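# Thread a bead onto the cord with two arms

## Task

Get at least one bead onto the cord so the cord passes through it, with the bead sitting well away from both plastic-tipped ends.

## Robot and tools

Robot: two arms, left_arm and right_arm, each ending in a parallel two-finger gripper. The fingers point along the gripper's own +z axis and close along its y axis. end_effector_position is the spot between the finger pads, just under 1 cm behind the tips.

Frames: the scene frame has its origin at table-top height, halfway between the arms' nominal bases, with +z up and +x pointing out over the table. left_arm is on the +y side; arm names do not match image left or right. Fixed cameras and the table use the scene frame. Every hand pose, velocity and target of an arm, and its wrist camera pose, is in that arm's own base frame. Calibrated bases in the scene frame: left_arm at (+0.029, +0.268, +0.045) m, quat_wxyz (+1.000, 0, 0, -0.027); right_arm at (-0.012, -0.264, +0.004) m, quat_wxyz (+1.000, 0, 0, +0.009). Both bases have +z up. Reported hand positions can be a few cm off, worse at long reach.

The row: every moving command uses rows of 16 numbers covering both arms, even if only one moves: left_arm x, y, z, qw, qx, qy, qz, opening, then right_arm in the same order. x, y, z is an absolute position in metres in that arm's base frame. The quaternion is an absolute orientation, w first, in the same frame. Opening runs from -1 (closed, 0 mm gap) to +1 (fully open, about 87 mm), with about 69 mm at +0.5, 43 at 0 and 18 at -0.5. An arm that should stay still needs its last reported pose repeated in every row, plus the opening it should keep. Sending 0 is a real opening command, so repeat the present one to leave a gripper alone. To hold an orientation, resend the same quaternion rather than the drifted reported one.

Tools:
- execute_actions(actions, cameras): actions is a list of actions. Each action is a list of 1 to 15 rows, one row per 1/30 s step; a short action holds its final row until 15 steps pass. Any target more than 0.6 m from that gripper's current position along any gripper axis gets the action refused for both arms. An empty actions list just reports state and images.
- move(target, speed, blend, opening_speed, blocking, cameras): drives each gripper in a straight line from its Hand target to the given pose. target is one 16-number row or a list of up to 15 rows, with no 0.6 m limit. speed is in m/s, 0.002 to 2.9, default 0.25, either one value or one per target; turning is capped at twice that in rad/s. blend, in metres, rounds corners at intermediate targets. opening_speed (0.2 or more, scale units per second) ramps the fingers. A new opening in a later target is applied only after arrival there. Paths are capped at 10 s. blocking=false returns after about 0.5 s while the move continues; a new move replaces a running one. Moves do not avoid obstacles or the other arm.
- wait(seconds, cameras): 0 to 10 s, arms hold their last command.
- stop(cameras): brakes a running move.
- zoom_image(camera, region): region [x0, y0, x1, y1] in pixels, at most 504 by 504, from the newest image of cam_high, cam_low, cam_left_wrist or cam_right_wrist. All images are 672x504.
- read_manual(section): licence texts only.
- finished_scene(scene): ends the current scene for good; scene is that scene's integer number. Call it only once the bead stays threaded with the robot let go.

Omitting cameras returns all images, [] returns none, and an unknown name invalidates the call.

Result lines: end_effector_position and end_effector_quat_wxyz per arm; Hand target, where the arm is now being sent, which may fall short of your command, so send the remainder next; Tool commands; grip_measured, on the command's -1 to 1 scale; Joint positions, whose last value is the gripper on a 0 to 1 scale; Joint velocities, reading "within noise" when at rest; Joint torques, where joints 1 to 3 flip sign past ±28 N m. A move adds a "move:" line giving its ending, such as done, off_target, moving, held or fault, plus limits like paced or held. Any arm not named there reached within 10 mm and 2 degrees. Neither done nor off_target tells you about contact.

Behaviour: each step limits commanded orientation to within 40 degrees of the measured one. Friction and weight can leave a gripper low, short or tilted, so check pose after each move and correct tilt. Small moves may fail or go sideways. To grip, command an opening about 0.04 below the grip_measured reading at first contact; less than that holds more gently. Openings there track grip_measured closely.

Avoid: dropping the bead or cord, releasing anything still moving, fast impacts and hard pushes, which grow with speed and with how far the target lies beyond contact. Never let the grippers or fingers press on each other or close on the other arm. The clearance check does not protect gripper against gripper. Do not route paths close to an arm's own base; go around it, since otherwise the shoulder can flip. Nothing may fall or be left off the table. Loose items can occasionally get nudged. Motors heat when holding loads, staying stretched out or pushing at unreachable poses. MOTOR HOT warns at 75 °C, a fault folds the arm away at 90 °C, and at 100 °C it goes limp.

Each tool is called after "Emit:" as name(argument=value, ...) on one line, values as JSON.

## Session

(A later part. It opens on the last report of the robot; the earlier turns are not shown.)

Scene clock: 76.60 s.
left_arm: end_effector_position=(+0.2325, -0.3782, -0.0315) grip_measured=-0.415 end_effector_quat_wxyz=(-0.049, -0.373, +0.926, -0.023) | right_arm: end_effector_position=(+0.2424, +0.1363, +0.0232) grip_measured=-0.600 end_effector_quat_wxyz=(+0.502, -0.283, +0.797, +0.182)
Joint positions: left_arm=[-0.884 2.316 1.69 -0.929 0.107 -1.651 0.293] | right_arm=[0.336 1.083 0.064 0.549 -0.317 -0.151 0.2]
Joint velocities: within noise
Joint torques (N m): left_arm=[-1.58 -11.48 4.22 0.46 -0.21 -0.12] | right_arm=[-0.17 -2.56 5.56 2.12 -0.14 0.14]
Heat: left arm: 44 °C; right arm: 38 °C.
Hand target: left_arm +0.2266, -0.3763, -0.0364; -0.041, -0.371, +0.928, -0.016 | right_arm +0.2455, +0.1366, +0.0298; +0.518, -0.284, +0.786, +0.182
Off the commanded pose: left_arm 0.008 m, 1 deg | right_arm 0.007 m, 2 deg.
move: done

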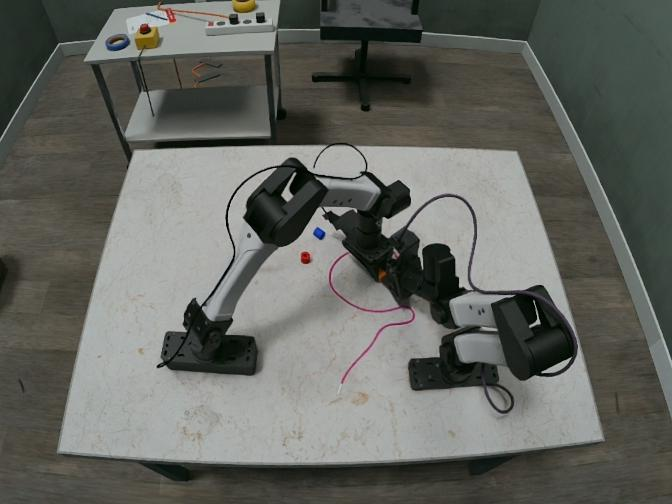

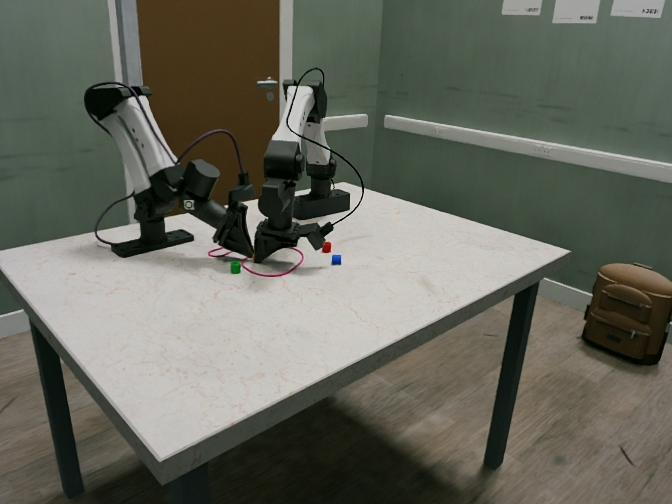

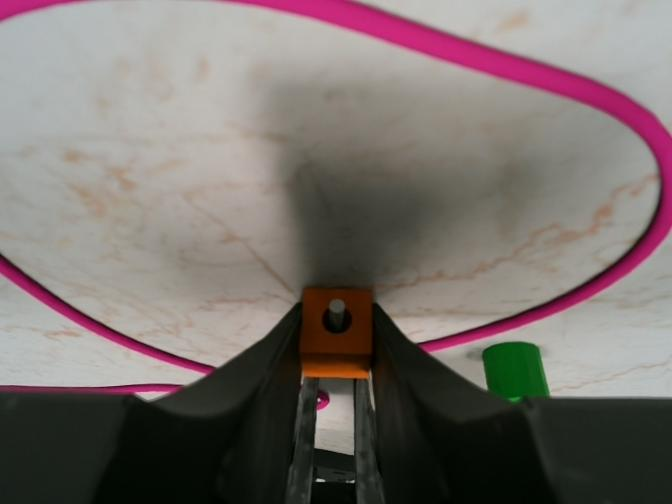

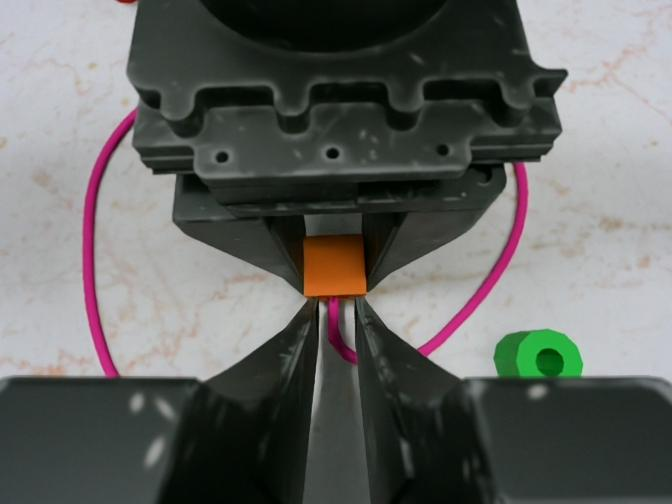

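Emit:
move(target=[[0.2265, -0.3763, -0.0365, -0.0405, -0.3710, 0.9276, -0.0162, -0.5, 0.230, 0.127, 0.016, 0.510, -0.284, 0.792, 0.182, -0.6]], speed=0.04, cameras=["cam_right_wrist","cam_low"])

Emit:
zoom_image(camera="cam_right_wrist", region=[270, 200, 410, 400])

Emit:
zoom_image(camera="cam_low", region=[210, 200, 310, 280])

Scene clock: 77.97 s.
left_arm: end_effector_position=(+0.2325, -0.3782, -0.0315) grip_measured=-0.415 end_effector_quat_wxyz=(-0.049, -0.374, +0.926, -0.023) | right_arm: end_effector_position=(+0.2317, +0.1283, +0.0170) grip_measured=-0.600 end_effector_quat_wxyz=(+0.506, -0.282, +0.795, +0.182)
Joint positions: left_arm=[-0.884 2.316 1.69 -0.929 0.107 -1.652 0.293] | right_arm=[0.304 1.02 0.005 0.55 -0.345 -0.164 0.2]
Joint velocities: within noise
Joint torques (N m): left_arm=[-1.65 -11.41 4.26 0.45 -0.22 -0.12] | right_arm=[-0.27 -1.66 5.33 1.83 -0.14 0.11]
Heat: left arm: 44 °C; right arm: 38 °C.
Hand target: left_arm +0.2266, -0.3763, -0.0364; -0.041, -0.371, +0.928, -0.016 | right_arm +0.2302, +0.1271, +0.0161; +0.507, -0.284, +0.793, +0.182
Off the commanded pose: left_arm 0.008 m, 1 deg | right_arm 0.002 m, 1 deg.
joint sent to its limit (right arm) — joint 3 (elbow), lower limit, where the elbow is as bent as it goes. The joint targets still meet the commanded pose.
move: done
Images, in order (width x height): cam_low 672x504, cam_right_wrist 672x504.

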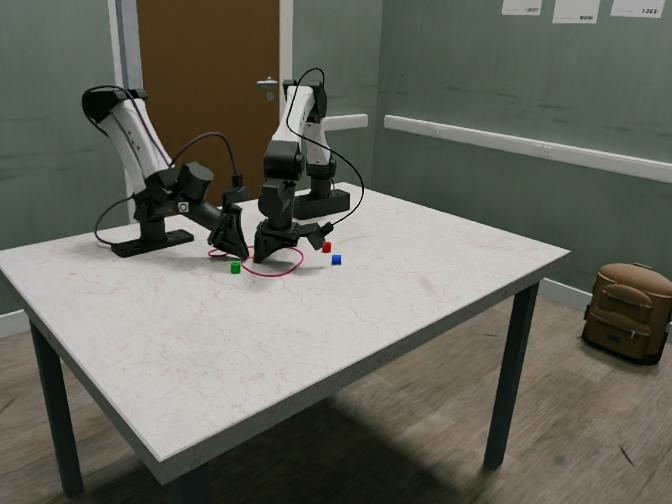

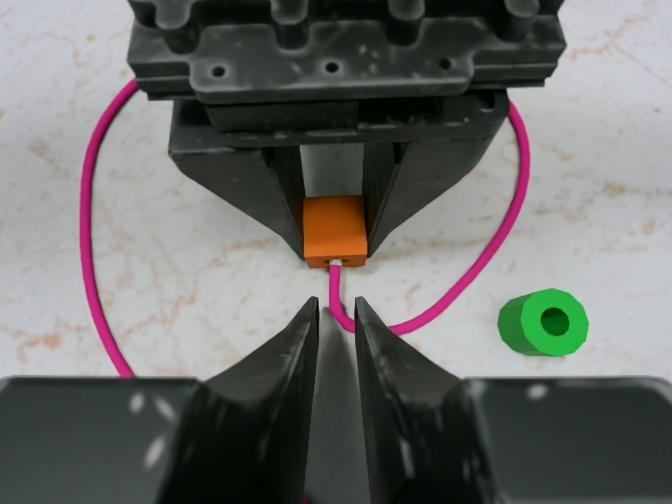

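Scaled by 2.520 from the camera's 672x504 image, which has a finer 960x720 frame.

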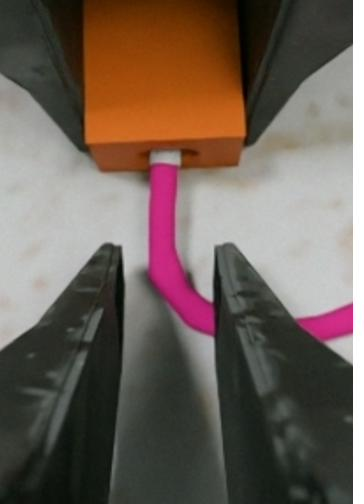

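Scaled by 5.040 from the camera's 672x504 image, which has a finer 960x720 frame.

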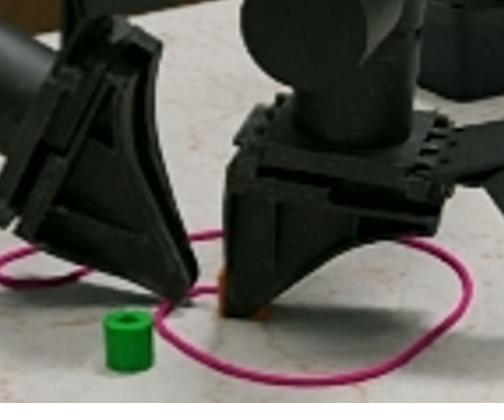

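Emit:
move(target=[[0.2265, -0.3763, -0.0365, -0.0405, -0.3710, 0.9276, -0.0162, -0.5, 0.230, 0.128, 0.011, 0.506, -0.284, 0.793, 0.182, -0.6],[0.2265, -0.3763, -0.0365, -0.0405, -0.3710, 0.9276, -0.0162, -0.5, 0.230, 0.128, 0.011, 0.506, -0.284, 0.793, 0.182, -1]], speed=0.04, opening_speed=0.6, cameras=["cam_right_wrist","cam_low","cam_left_wrist"])

Emit:
zoom_image(camera="cam_right_wrist", region=[270, 200, 410, 400])

Emit:
zoom_image(camera="cam_low", region=[210, 200, 310, 280])

Emit:
zoom_image(camera="cam_left_wrist", region=[280, 260, 400, 400])

Scene clock: 80.13 s.
left_arm: end_effector_position=(+0.2316, -0.3792, -0.0315) grip_measured=-0.415 end_effector_quat_wxyz=(-0.049, -0.372, +0.926, -0.024) | right_arm: end_effector_position=(+0.2323, +0.1286, +0.0137) grip_measured=-0.907 end_effector_quat_wxyz=(+0.502, -0.283, +0.797, +0.182)
Joint positions: left_arm=[-0.887 2.316 1.69 -0.927 0.107 -1.652 0.293] | right_arm=[0.304 1.06 0.005 0.581 -0.346 -0.165 0.047]
Joint velocities: within noise
Joint torques (N m): left_arm=[-1.26 -11.41 4.18 0.48 -0.22 -0.1] | right_arm=[0.36 -0.81 5.22 1.9 -0.1 0.11]
Heat: left arm: 44 °C; right arm: 39 °C.
Hand target: left_arm +0.2266, -0.3763, -0.0364; -0.041, -0.371, +0.928, -0.016 | right_arm +0.2302, +0.1281, +0.0112; +0.501, -0.286, +0.796, +0.182
Off the commanded pose: left_arm 0.008 m, 1 deg | right_arm 0.004 m, 1 deg.
joint sent to its limit (right arm) — joint 3 (elbow), lower limit, where the elbow is as bent as it goes. The joint targets still meet the commanded pose.
move: done
Images, in order (width x height): cam_low 672x504, cam_left_wrist 672x504, cam_right_wrist 672x504.

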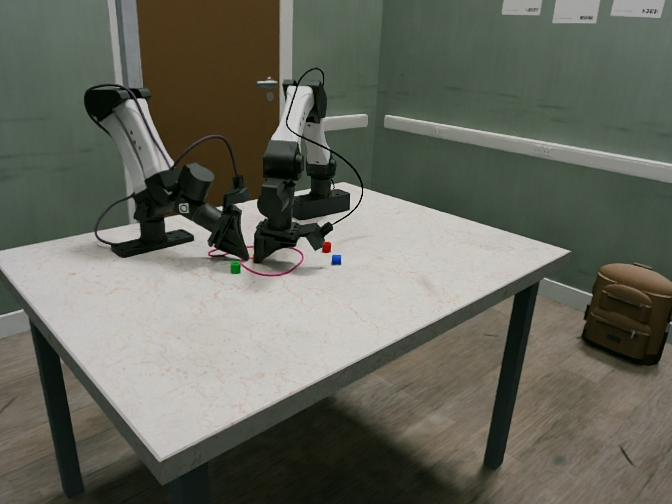

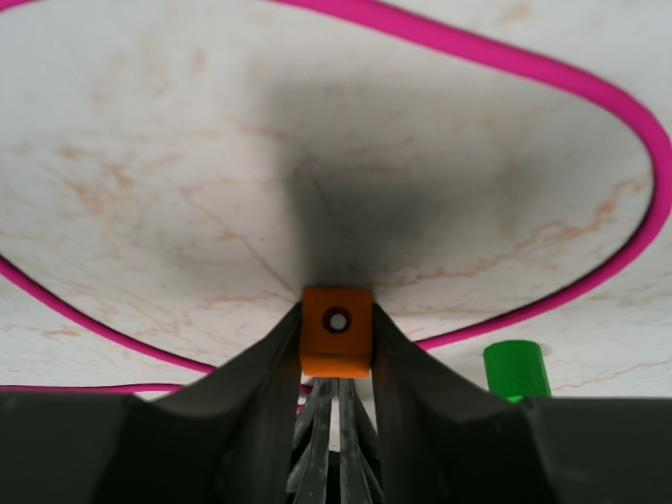

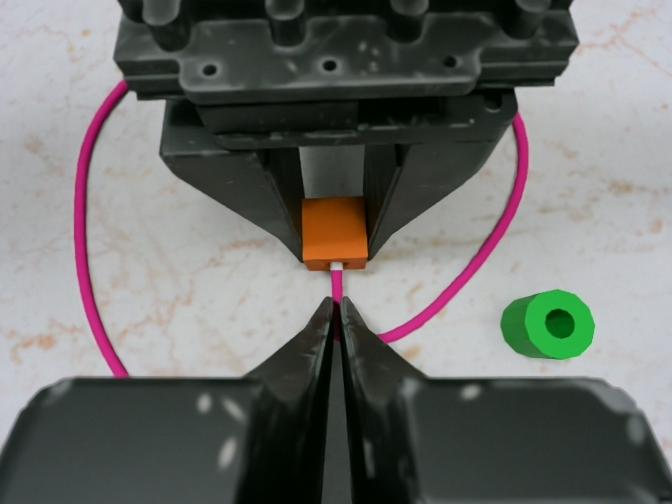

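Scaled by 2.520 from the camera's 672x504 image, which has a finer 960x720 frame.

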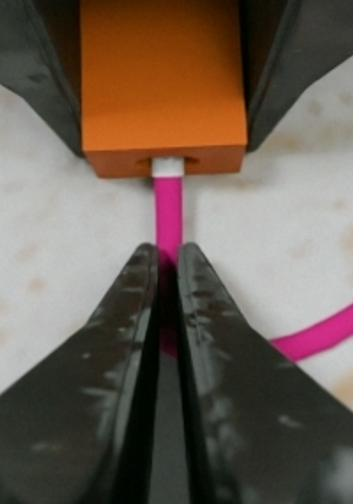

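Scaled by 5.040 from the camera's 672x504 image, which has a finer 960x720 frame.

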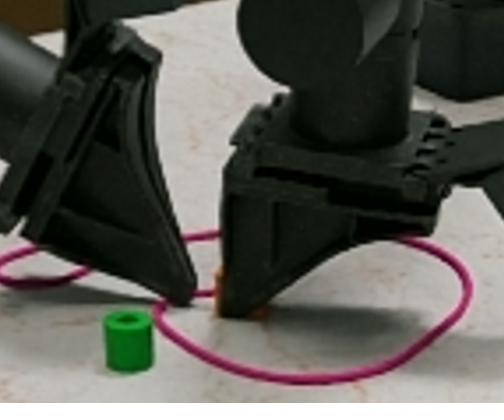

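Scaled by 3.600 from the camera's 672x504 image, which has a finer 960x720 frame.

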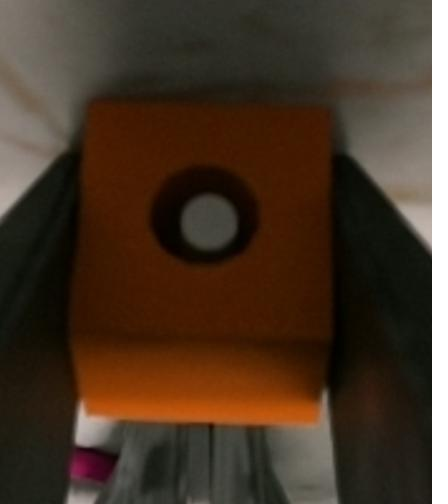

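Emit:
move(target=[[0.2265, -0.3763, -0.0365, -0.0405, -0.3710, 0.9276, -0.0162, -0.5, 0.234, 0.130, 0.023, 0.506, -0.284, 0.793, 0.182, -1],[0.2175, -0.3853, -0.0365, -0.0405, -0.3710, 0.9276, -0.0162, -0.5, 0.236, 0.131, 0.023, 0.506, -0.284, 0.793, 0.182, -1]], speed=0.04, cameras=["cam_right_wrist","cam_low","cam_left_wrist"])

Emit:
zoom_image(camera="cam_right_wrist", region=[270, 200, 410, 400])

Emit:
zoom_image(camera="cam_low", region=[210, 160, 310, 280])

Emit:
zoom_image(camera="cam_left_wrist", region=[280, 260, 400, 400])

Scene clock: 81.53 s.
left_arm: end_effector_position=(+0.2224, -0.3864, -0.0315) grip_measured=-0.415 end_effector_quat_wxyz=(-0.049, -0.372, +0.926, -0.024) | right_arm: end_effector_position=(+0.2276, +0.1271, +0.0134) grip_measured=-0.907 end_effector_quat_wxyz=(+0.496, -0.283, +0.800, +0.182)
Joint positions: left_arm=[-0.914 2.316 1.69 -0.925 0.107 -1.679 0.293] | right_arm=[0.304 1.001 0.005 0.509 -0.346 -0.165 0.047]
Joint velocities: within noise
Joint torques (N m): left_arm=[-1.54 -11.07 5.09 0.44 -0.23 -0.21] | right_arm=[1.02 -0.79 9.11 1.74 -0.03 0.2]
Heat: left arm: 44 °C; right arm: 39 °C.
Hand target: left_arm +0.2176, -0.3853, -0.0364; -0.041, -0.371, +0.928, -0.016 | right_arm +0.2354, +0.1308, +0.0234; +0.506, -0.284, +0.793, +0.182
Off the commanded pose: left_arm 0.007 m, 1 deg | right_arm 0.013 m, 1 deg.
move: off_target (right_arm)
Images, in order (width x height): cam_low 672x504, cam_left_wrist 672x504, cam_right_wrist 672x504.

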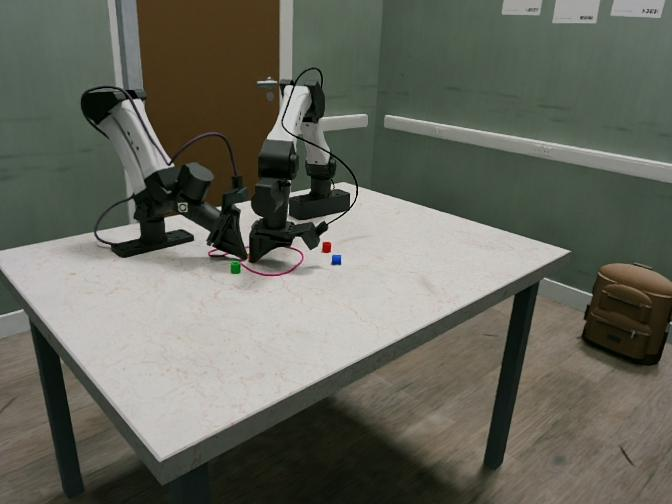

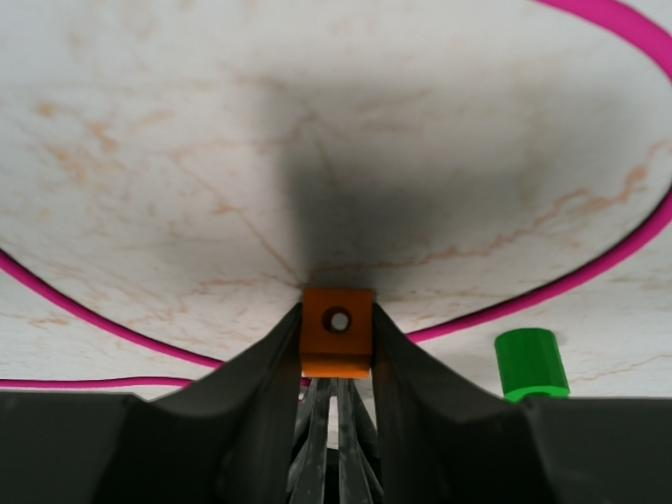

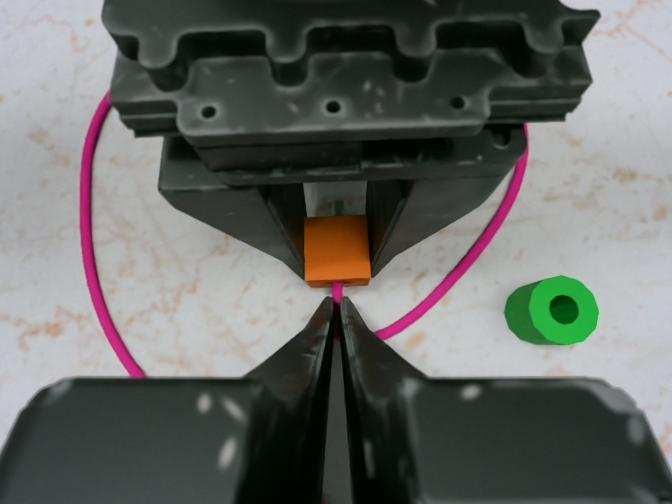

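Scaled by 2.520 from the camera's 672x504 image, which has a finer 960x720 frame.

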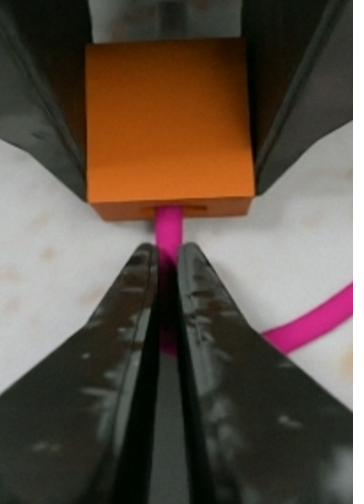

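Scaled by 4.200 from the camera's 672x504 image, which has a finer 960x720 frame.

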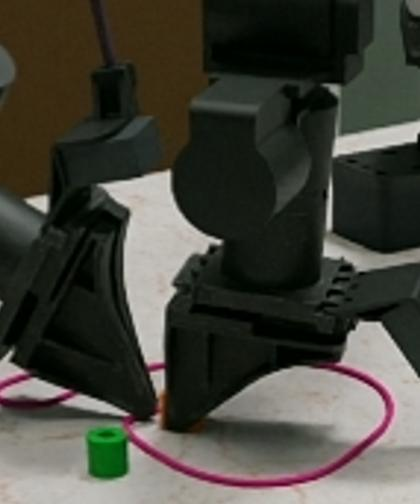

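Scaled by 3.600 from the camera's 672x504 image, which has a finer 960x720 frame.

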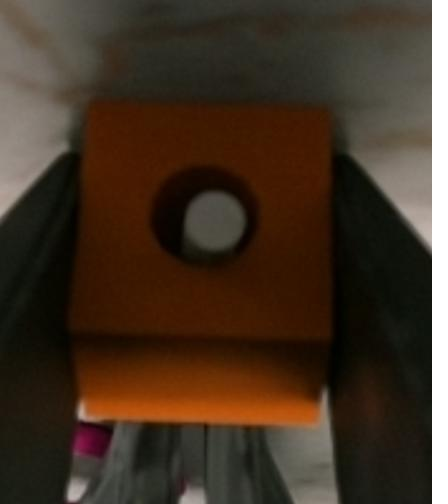

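Emit:
move(target=[[0.2175, -0.3853, -0.0365, -0.0405, -0.3710, 0.9276, -0.0162, -0.5, 0.248, 0.139, 0.030, 0.510, -0.284, 0.793, 0.182, -1]], speed=0.04, cameras=["cam_right_wrist","cam_low","cam_left_wrist"])

Emit:
zoom_image(camera="cam_right_wrist", region=[270, 200, 410, 400])

Emit:
zoom_image(camera="cam_low", region=[210, 160, 310, 280])

Emit:
zoom_image(camera="cam_left_wrist", region=[280, 260, 400, 400])

Scene clock: 82.70 s.
left_arm: end_effector_position=(+0.2240, -0.3854, -0.0316) grip_measured=-0.415 end_effector_quat_wxyz=(-0.043, -0.373, +0.927, -0.023) | right_arm: end_effector_position=(+0.2334, +0.1316, +0.0147) grip_measured=-0.907 end_effector_quat_wxyz=(+0.489, -0.284, +0.805, +0.181)
Joint positions: left_arm=[-0.914 2.315 1.69 -0.925 0.095 -1.68 0.293] | right_arm=[0.327 1.053 0.044 0.507 -0.324 -0.159 0.047]
Joint velocities: within noise
Joint torques (N m): left_arm=[-1.54 -10.88 5.04 0.46 -0.11 -0.14] | right_arm=[1.33 -0.43 9.98 1.97 -0.01 0.26]
Heat: left arm: 44 °C; right arm: 39 °C.
Hand target: left_arm +0.2176, -0.3853, -0.0364; -0.040, -0.371, +0.928, -0.016 | right_arm +0.2463, +0.1382, +0.0312; +0.509, -0.284, +0.792, +0.182
Off the commanded pose: left_arm 0.008 m, 1 deg | right_arm 0.022 m, 3 deg.
move: off_target (right_arm)
Images, in order (width x height): cam_low 672x504, cam_left_wrist 672x504, cam_right_wrist 672x504.

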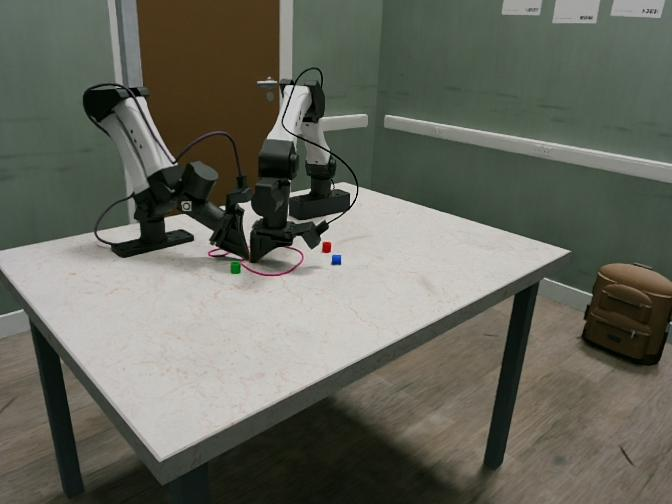

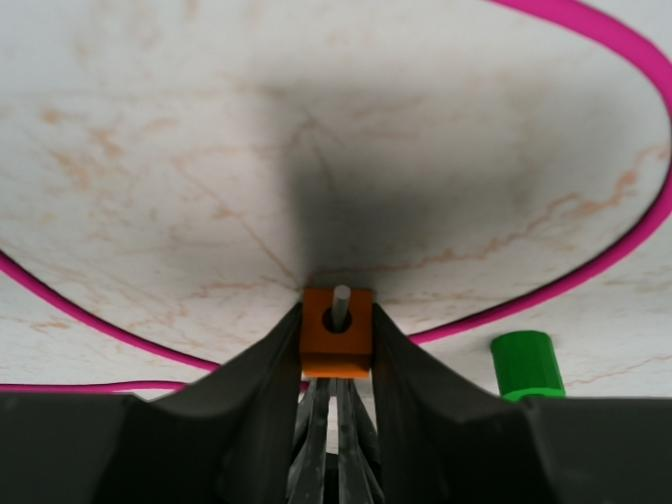

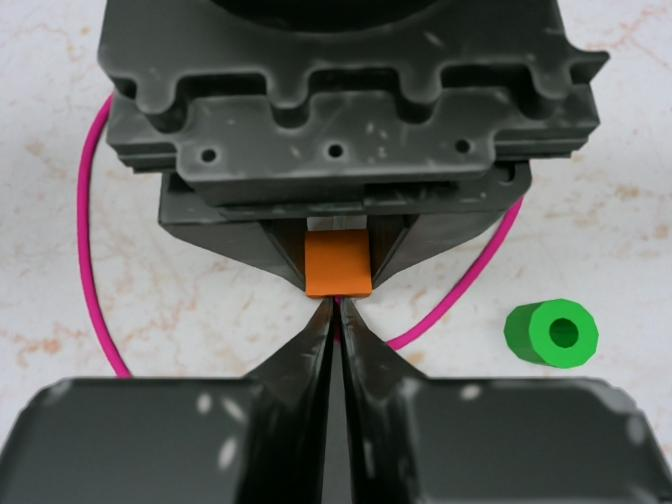

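Scaled by 2.520 from the camera's 672x504 image, which has a finer 960x720 frame.

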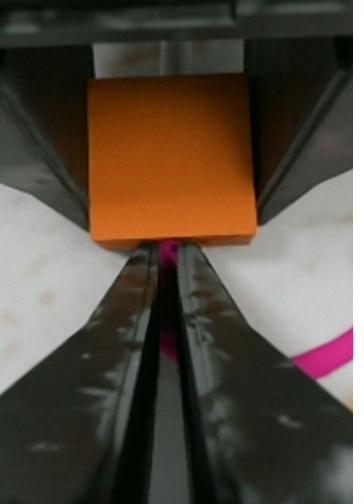

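Scaled by 4.200 from the camera's 672x504 image, which has a finer 960x720 frame.

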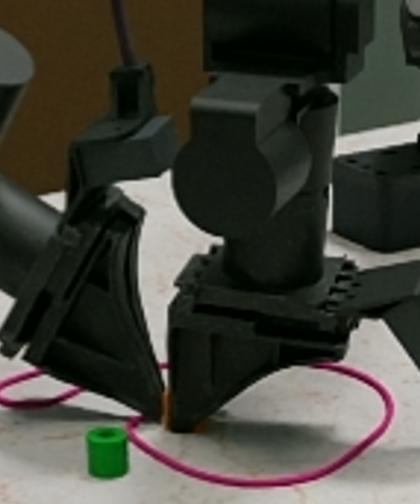

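Scaled by 3.600 from the camera's 672x504 image, which has a finer 960x720 frame.

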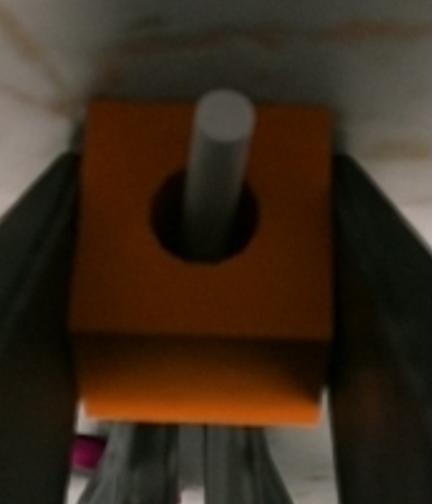

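Emit:
move(target=[[0.2175, -0.3853, -0.0355, -0.0405, -0.3710, 0.9276, -0.0162, -0.2, 0.248, 0.139, 0.030, 0.510, -0.284, 0.793, 0.182, -1]], opening_speed=0.5)

Emit:
zoom_image(camera="cam_left_wrist", region=[260, 250, 420, 400])

Emit:
zoom_image(camera="cam_low", region=[210, 200, 310, 280])

Scene clock: 83.77 s.
left_arm: end_effector_position=(+0.2213, -0.3825, -0.0317) grip_measured=-0.200 end_effector_quat_wxyz=(-0.045, -0.374, +0.926, -0.015) | right_arm: end_effector_position=(+0.2341, +0.1330, +0.0149) grip_measured=-0.907 end_effector_quat_wxyz=(+0.488, -0.285, +0.805, +0.182)
Joint positions: left_arm=[-0.915 2.315 1.69 -0.942 0.095 -1.682 0.4] | right_arm=[0.331 1.063 0.049 0.51 -0.324 -0.158 0.047]
Joint velocities: within noise
Joint torques (N m): left_arm=[-1.43 -10.96 5.19 0.52 -0.1 -0.11] | right_arm=[1.01 -0.85 9.55 2 0 0.23]
Heat: left arm: 45 °C; right arm: 39 °C.
Hand target: left_arm +0.2175, -0.3853, -0.0354; -0.041, -0.371, +0.928, -0.016 | right_arm +0.2467, +0.1383, +0.0307; +0.509, -0.284, +0.792, +0.182
Off the commanded pose: left_arm 0.006 m, 1 deg | right_arm 0.021 m, 3 deg.
move: off_target (right_arm)

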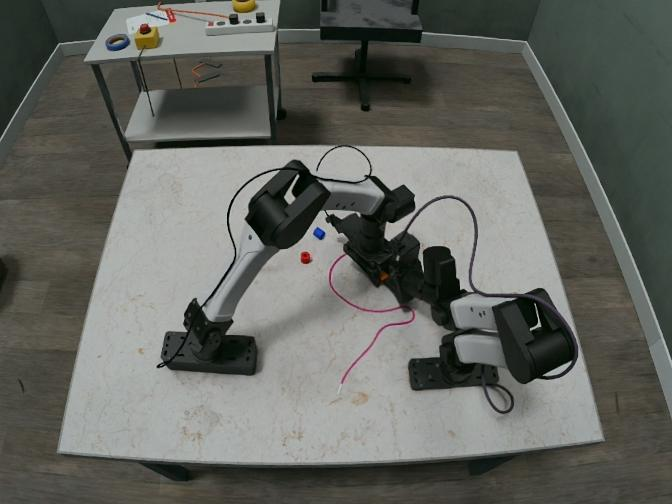

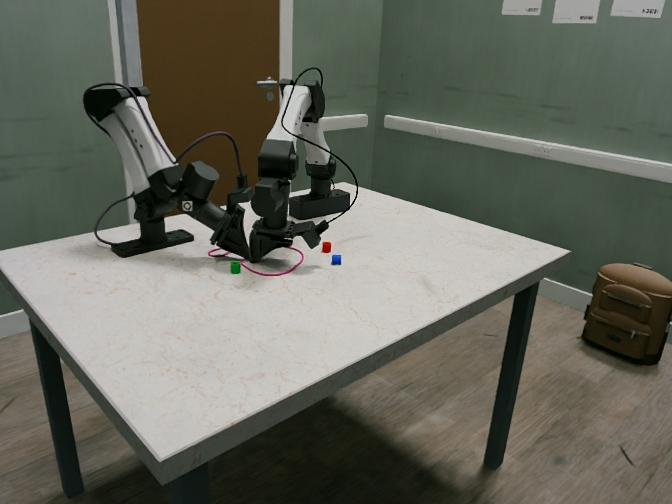

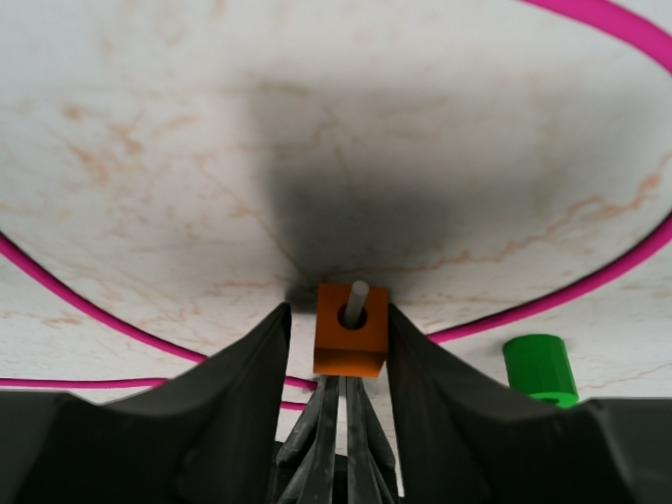

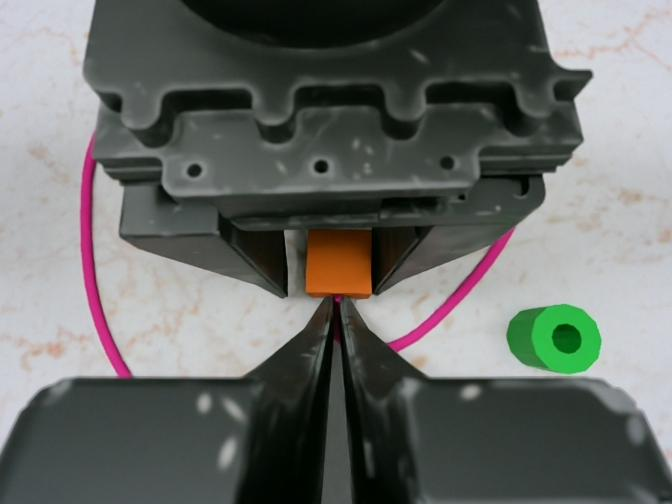

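Scaled by 3.150 from the camera's 672x504 image, which has a finer 960x720 frame.

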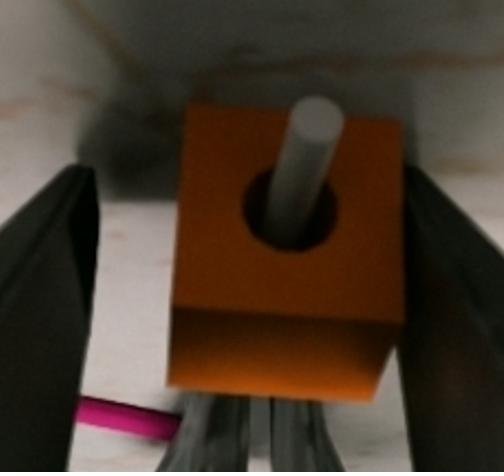

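Scaled by 5.040 from the camera's 672x504 image, which has a finer 960x720 frame.

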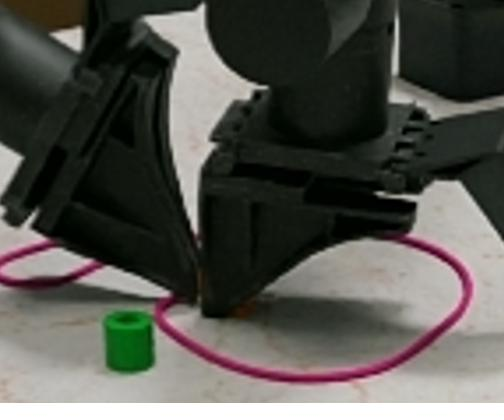

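Emit:
move(target=[[0.2215, -0.3895, -0.0345, -0.0405, -0.3710, 0.9276, -0.0162, -0.2, 0.248, 0.139, 0.030, 0.510, -0.284, 0.793, 0.182, -1],[0.2395, -0.3725, -0.0345, -0.0405, -0.3710, 0.9276, -0.0162, -0.2, 0.248, 0.139, 0.030, 0.510, -0.284, 0.793, 0.182, -1]], speed=0.04)

Emit:
zoom_image(camera="cam_left_wrist", region=[260, 250, 420, 400])

Emit:
zoom_image(camera="cam_low", region=[210, 200, 310, 280])

Scene clock: 85.27 s.
left_arm: end_effector_position=(+0.2356, -0.3726, -0.0306) grip_measured=-0.200 end_effector_quat_wxyz=(-0.044, -0.372, +0.927, -0.017) | right_arm: end_effector_position=(+0.2342, +0.1330, +0.0150) grip_measured=-0.907 end_effector_quat_wxyz=(+0.488, -0.285, +0.805, +0.182)
Joint positions: left_arm=[-0.875 2.315 1.694 -0.945 0.095 -1.638 0.4] | right_arm=[0.331 1.063 0.049 0.51 -0.323 -0.157 0.047]
Joint velocities: within noise
Joint torques (N m): left_arm=[0.34 -9.89 7.47 0.39 -0.1 0.07] | right_arm=[1.09 -0.87 9.66 2 0 0.25]
Heat: left arm: 45 °C; right arm: 39 °C.
Hand target: left_arm +0.2396, -0.3725, -0.0344; -0.040, -0.371, +0.928, -0.016 | right_arm +0.2467, +0.1383, +0.0308; +0.509, -0.283, +0.792, +0.182
Off the commanded pose: left_arm 0.005 m, 0 deg | right_arm 0.021 m, 3 deg.
move: off_target (right_arm)

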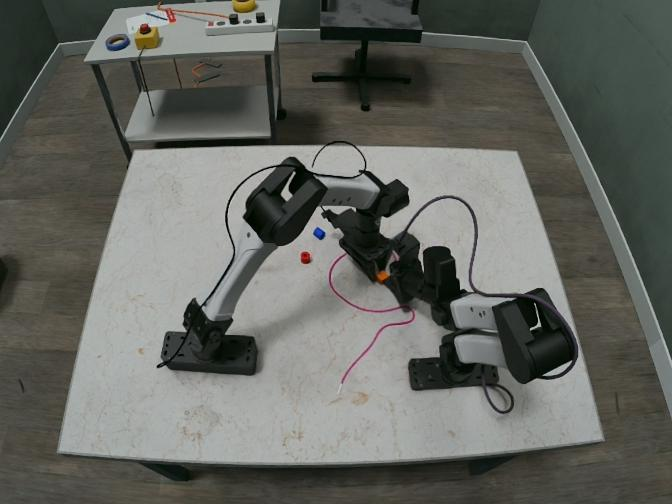

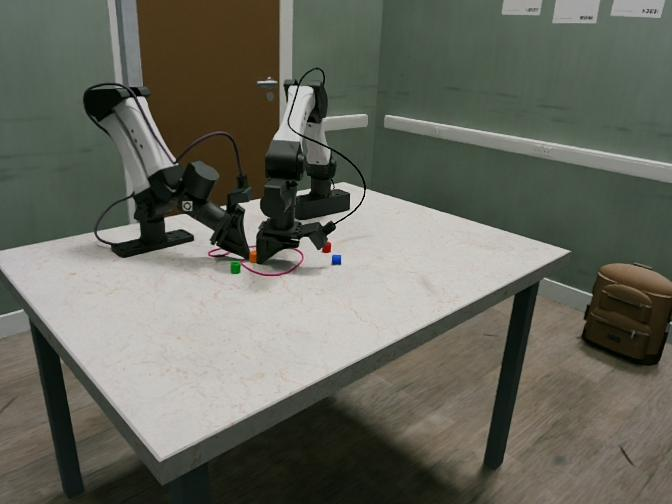

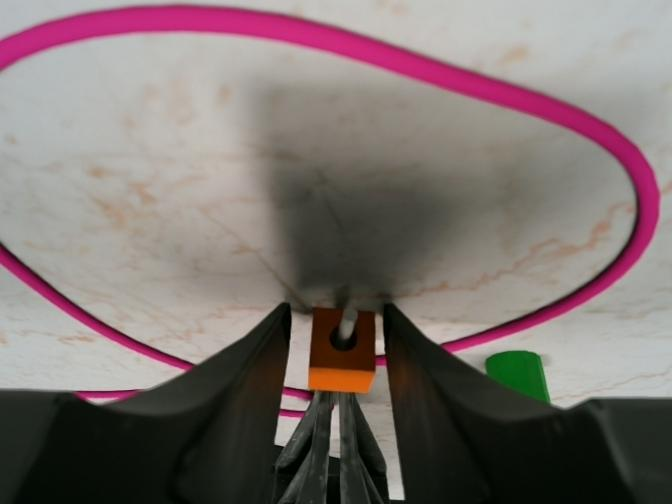

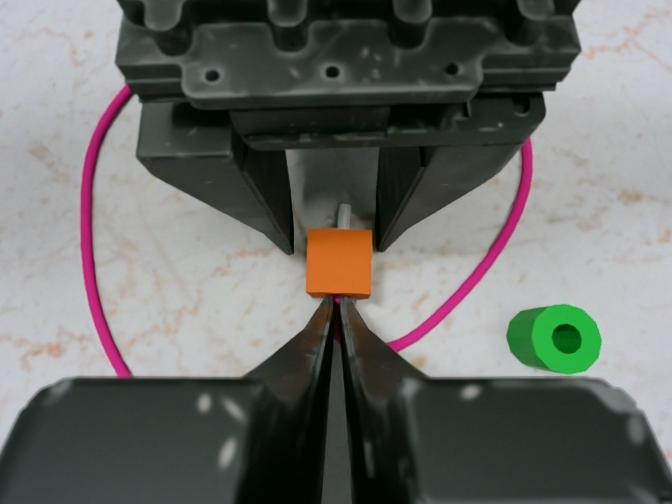

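Scaled by 3.150 from the camera's 672x504 image, which has a finer 960x720 frame.

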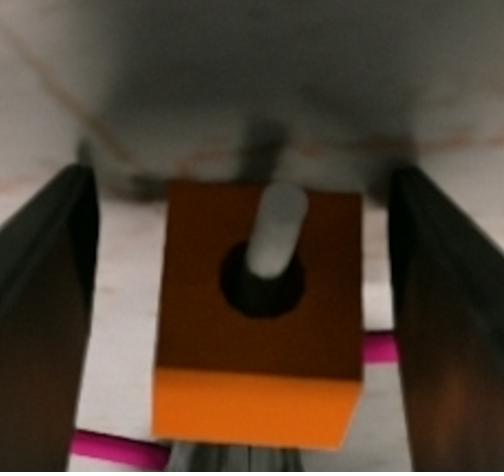

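Scaled by 5.040 from the camera's 672x504 image, which has a finer 960x720 frame.

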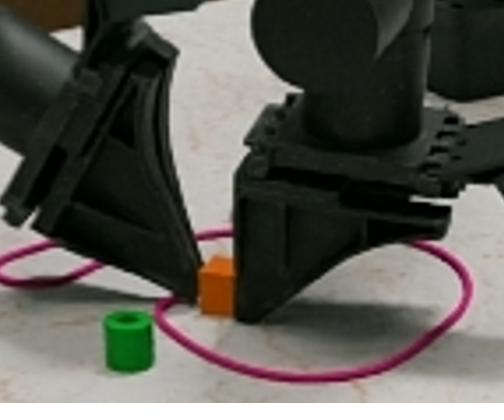

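Emit:
move(target=[[0.2445, -0.3685, -0.0345, -0.0405, -0.3710, 0.9276, -0.0162, -0.2, 0.248, 0.139, 0.030, 0.510, -0.284, 0.793, 0.182, -1]], speed=0.04, cameras=["cam_right_wrist","cam_low","cam_left_wrist"])

Emit:
zoom_image(camera="cam_left_wrist", region=[260, 250, 420, 400])

Emit:
zoom_image(camera="cam_right_wrist", region=[260, 180, 420, 330])

Emit:
zoom_image(camera="cam_low", region=[210, 200, 310, 280])

Scene clock: 86.40 s.
left_arm: end_effector_position=(+0.2399, -0.3691, -0.0306) grip_measured=-0.200 end_effector_quat_wxyz=(-0.044, -0.371, +0.928, -0.018) | right_arm: end_effector_position=(+0.2342, +0.1330, +0.0150) grip_measured=-0.907 end_effector_quat_wxyz=(+0.488, -0.285, +0.805, +0.182)
Joint positions: left_arm=[-0.862 2.315 1.694 -0.945 0.095 -1.623 0.4] | right_arm=[0.331 1.063 0.049 0.51 -0.323 -0.157 0.047]
Joint velocities: within noise
Joint torques (N m): left_arm=[0.5 -9.84 7.72 0.4 -0.1 0.02] | right_arm=[1.11 -0.83 9.55 2.02 0.01 0.25]
Heat: left arm: 45 °C; right arm: 39 °C.
Hand target: left_arm +0.2445, -0.3685, -0.0344; -0.040, -0.371, +0.928, -0.016 | right_arm +0.2467, +0.1383, +0.0308; +0.509, -0.284, +0.792, +0.182
Off the commanded pose: left_arm 0.006 m, 0 deg | right_arm 0.021 m, 3 deg.
move: off_target (right_arm)
Images, in order (width x height): cam_low 672x504, cam_left_wrist 672x504, cam_right_wrist 672x504.

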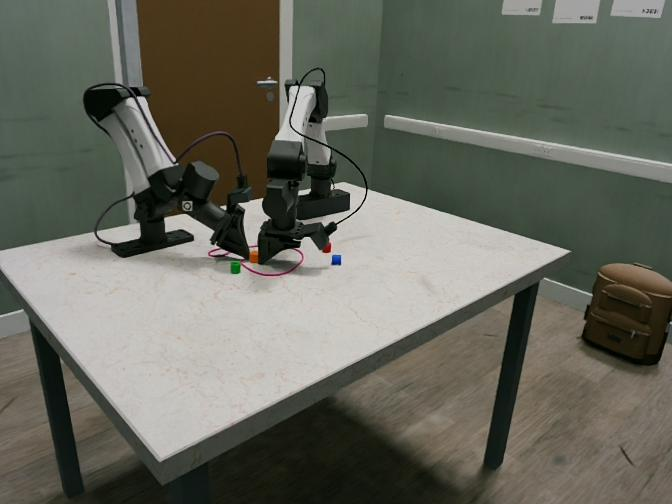

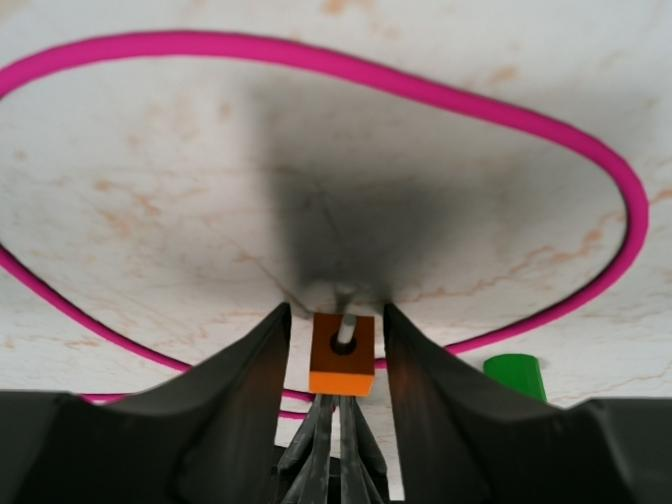

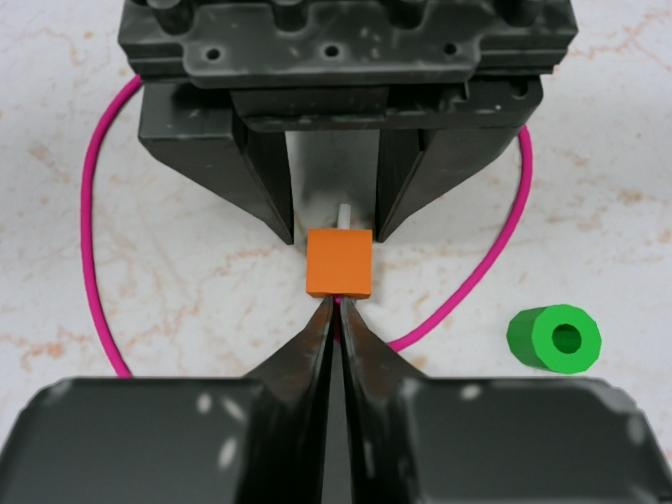

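Scaled by 3.150 from the camera's 672x504 image, which has a finer 960x720 frame.

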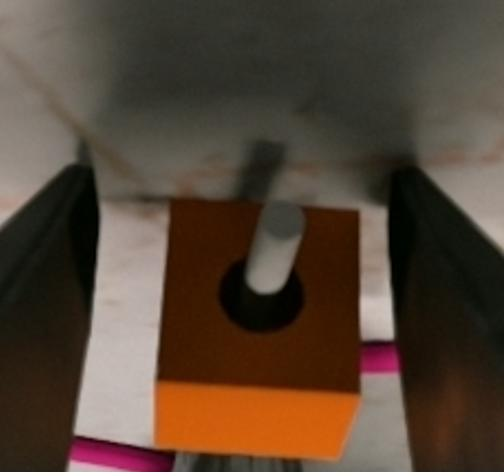

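Scaled by 3.150 from the camera's 672x504 image, which has a finer 960x720 frame.

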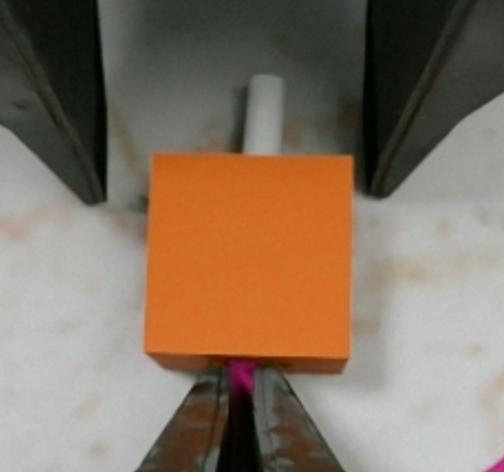

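Scaled by 5.040 from the camera's 672x504 image, which has a finer 960x720 frame.

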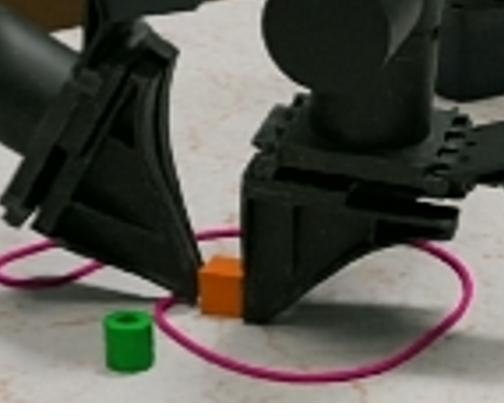

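Emit:
move(target=[[0.2505, -0.3690, -0.0345, -0.0405, -0.3710, 0.9276, -0.0162, -0.2, 0.248, 0.139, 0.030, 0.510, -0.284, 0.793, 0.182, -1]], speed=0.04, cameras=["cam_right_wrist"])

Emit:
zoom_image(camera="cam_right_wrist", region=[260, 180, 420, 330])

Scene clock: 87.50 s.
left_arm: end_effector_position=(+0.2443, -0.3690, -0.0308) grip_measured=-0.200 end_effector_quat_wxyz=(-0.044, -0.369, +0.928, -0.018) | right_arm: end_effector_position=(+0.2342, +0.1330, +0.0150) grip_measured=-0.907 end_effector_quat_wxyz=(+0.488, -0.285, +0.805, +0.182)
Joint positions: left_arm=[-0.854 2.325 1.712 -0.953 0.096 -1.612 0.4] | right_arm=[0.331 1.063 0.049 0.51 -0.323 -0.157 0.047]
Joint velocities: within noise
Joint torques (N m): left_arm=[0.66 -9.51 8.62 0.29 -0.1 0.04] | right_arm=[0.99 -0.85 9.51 2.04 0.02 0.25]
Heat: left arm: 45 °C; right arm: 39 °C.
Hand target: left_arm +0.2505, -0.3688, -0.0345; -0.040, -0.371, +0.928, -0.016 | right_arm +0.2467, +0.1383, +0.0308; +0.509, -0.284, +0.792, +0.182
Off the commanded pose: left_arm 0.007 m, 1 deg | right_arm 0.021 m, 3 deg.
move: off_target (right_arm)
Images, in order (width x height): cam_right_wrist 672x504.

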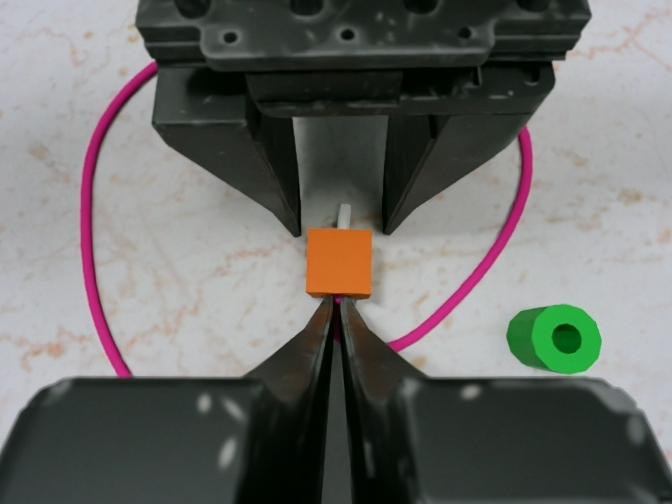

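Scaled by 3.150 from the camera's 672x504 image, which has a finer 960x720 frame.

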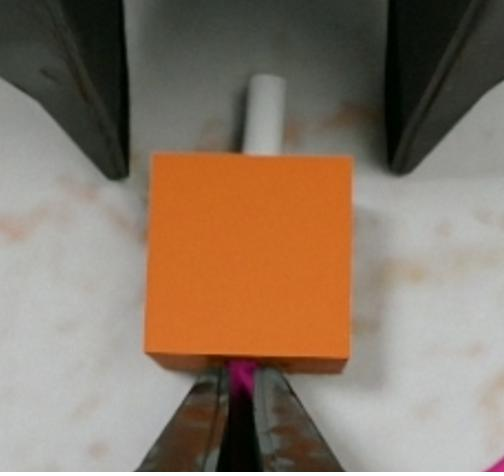

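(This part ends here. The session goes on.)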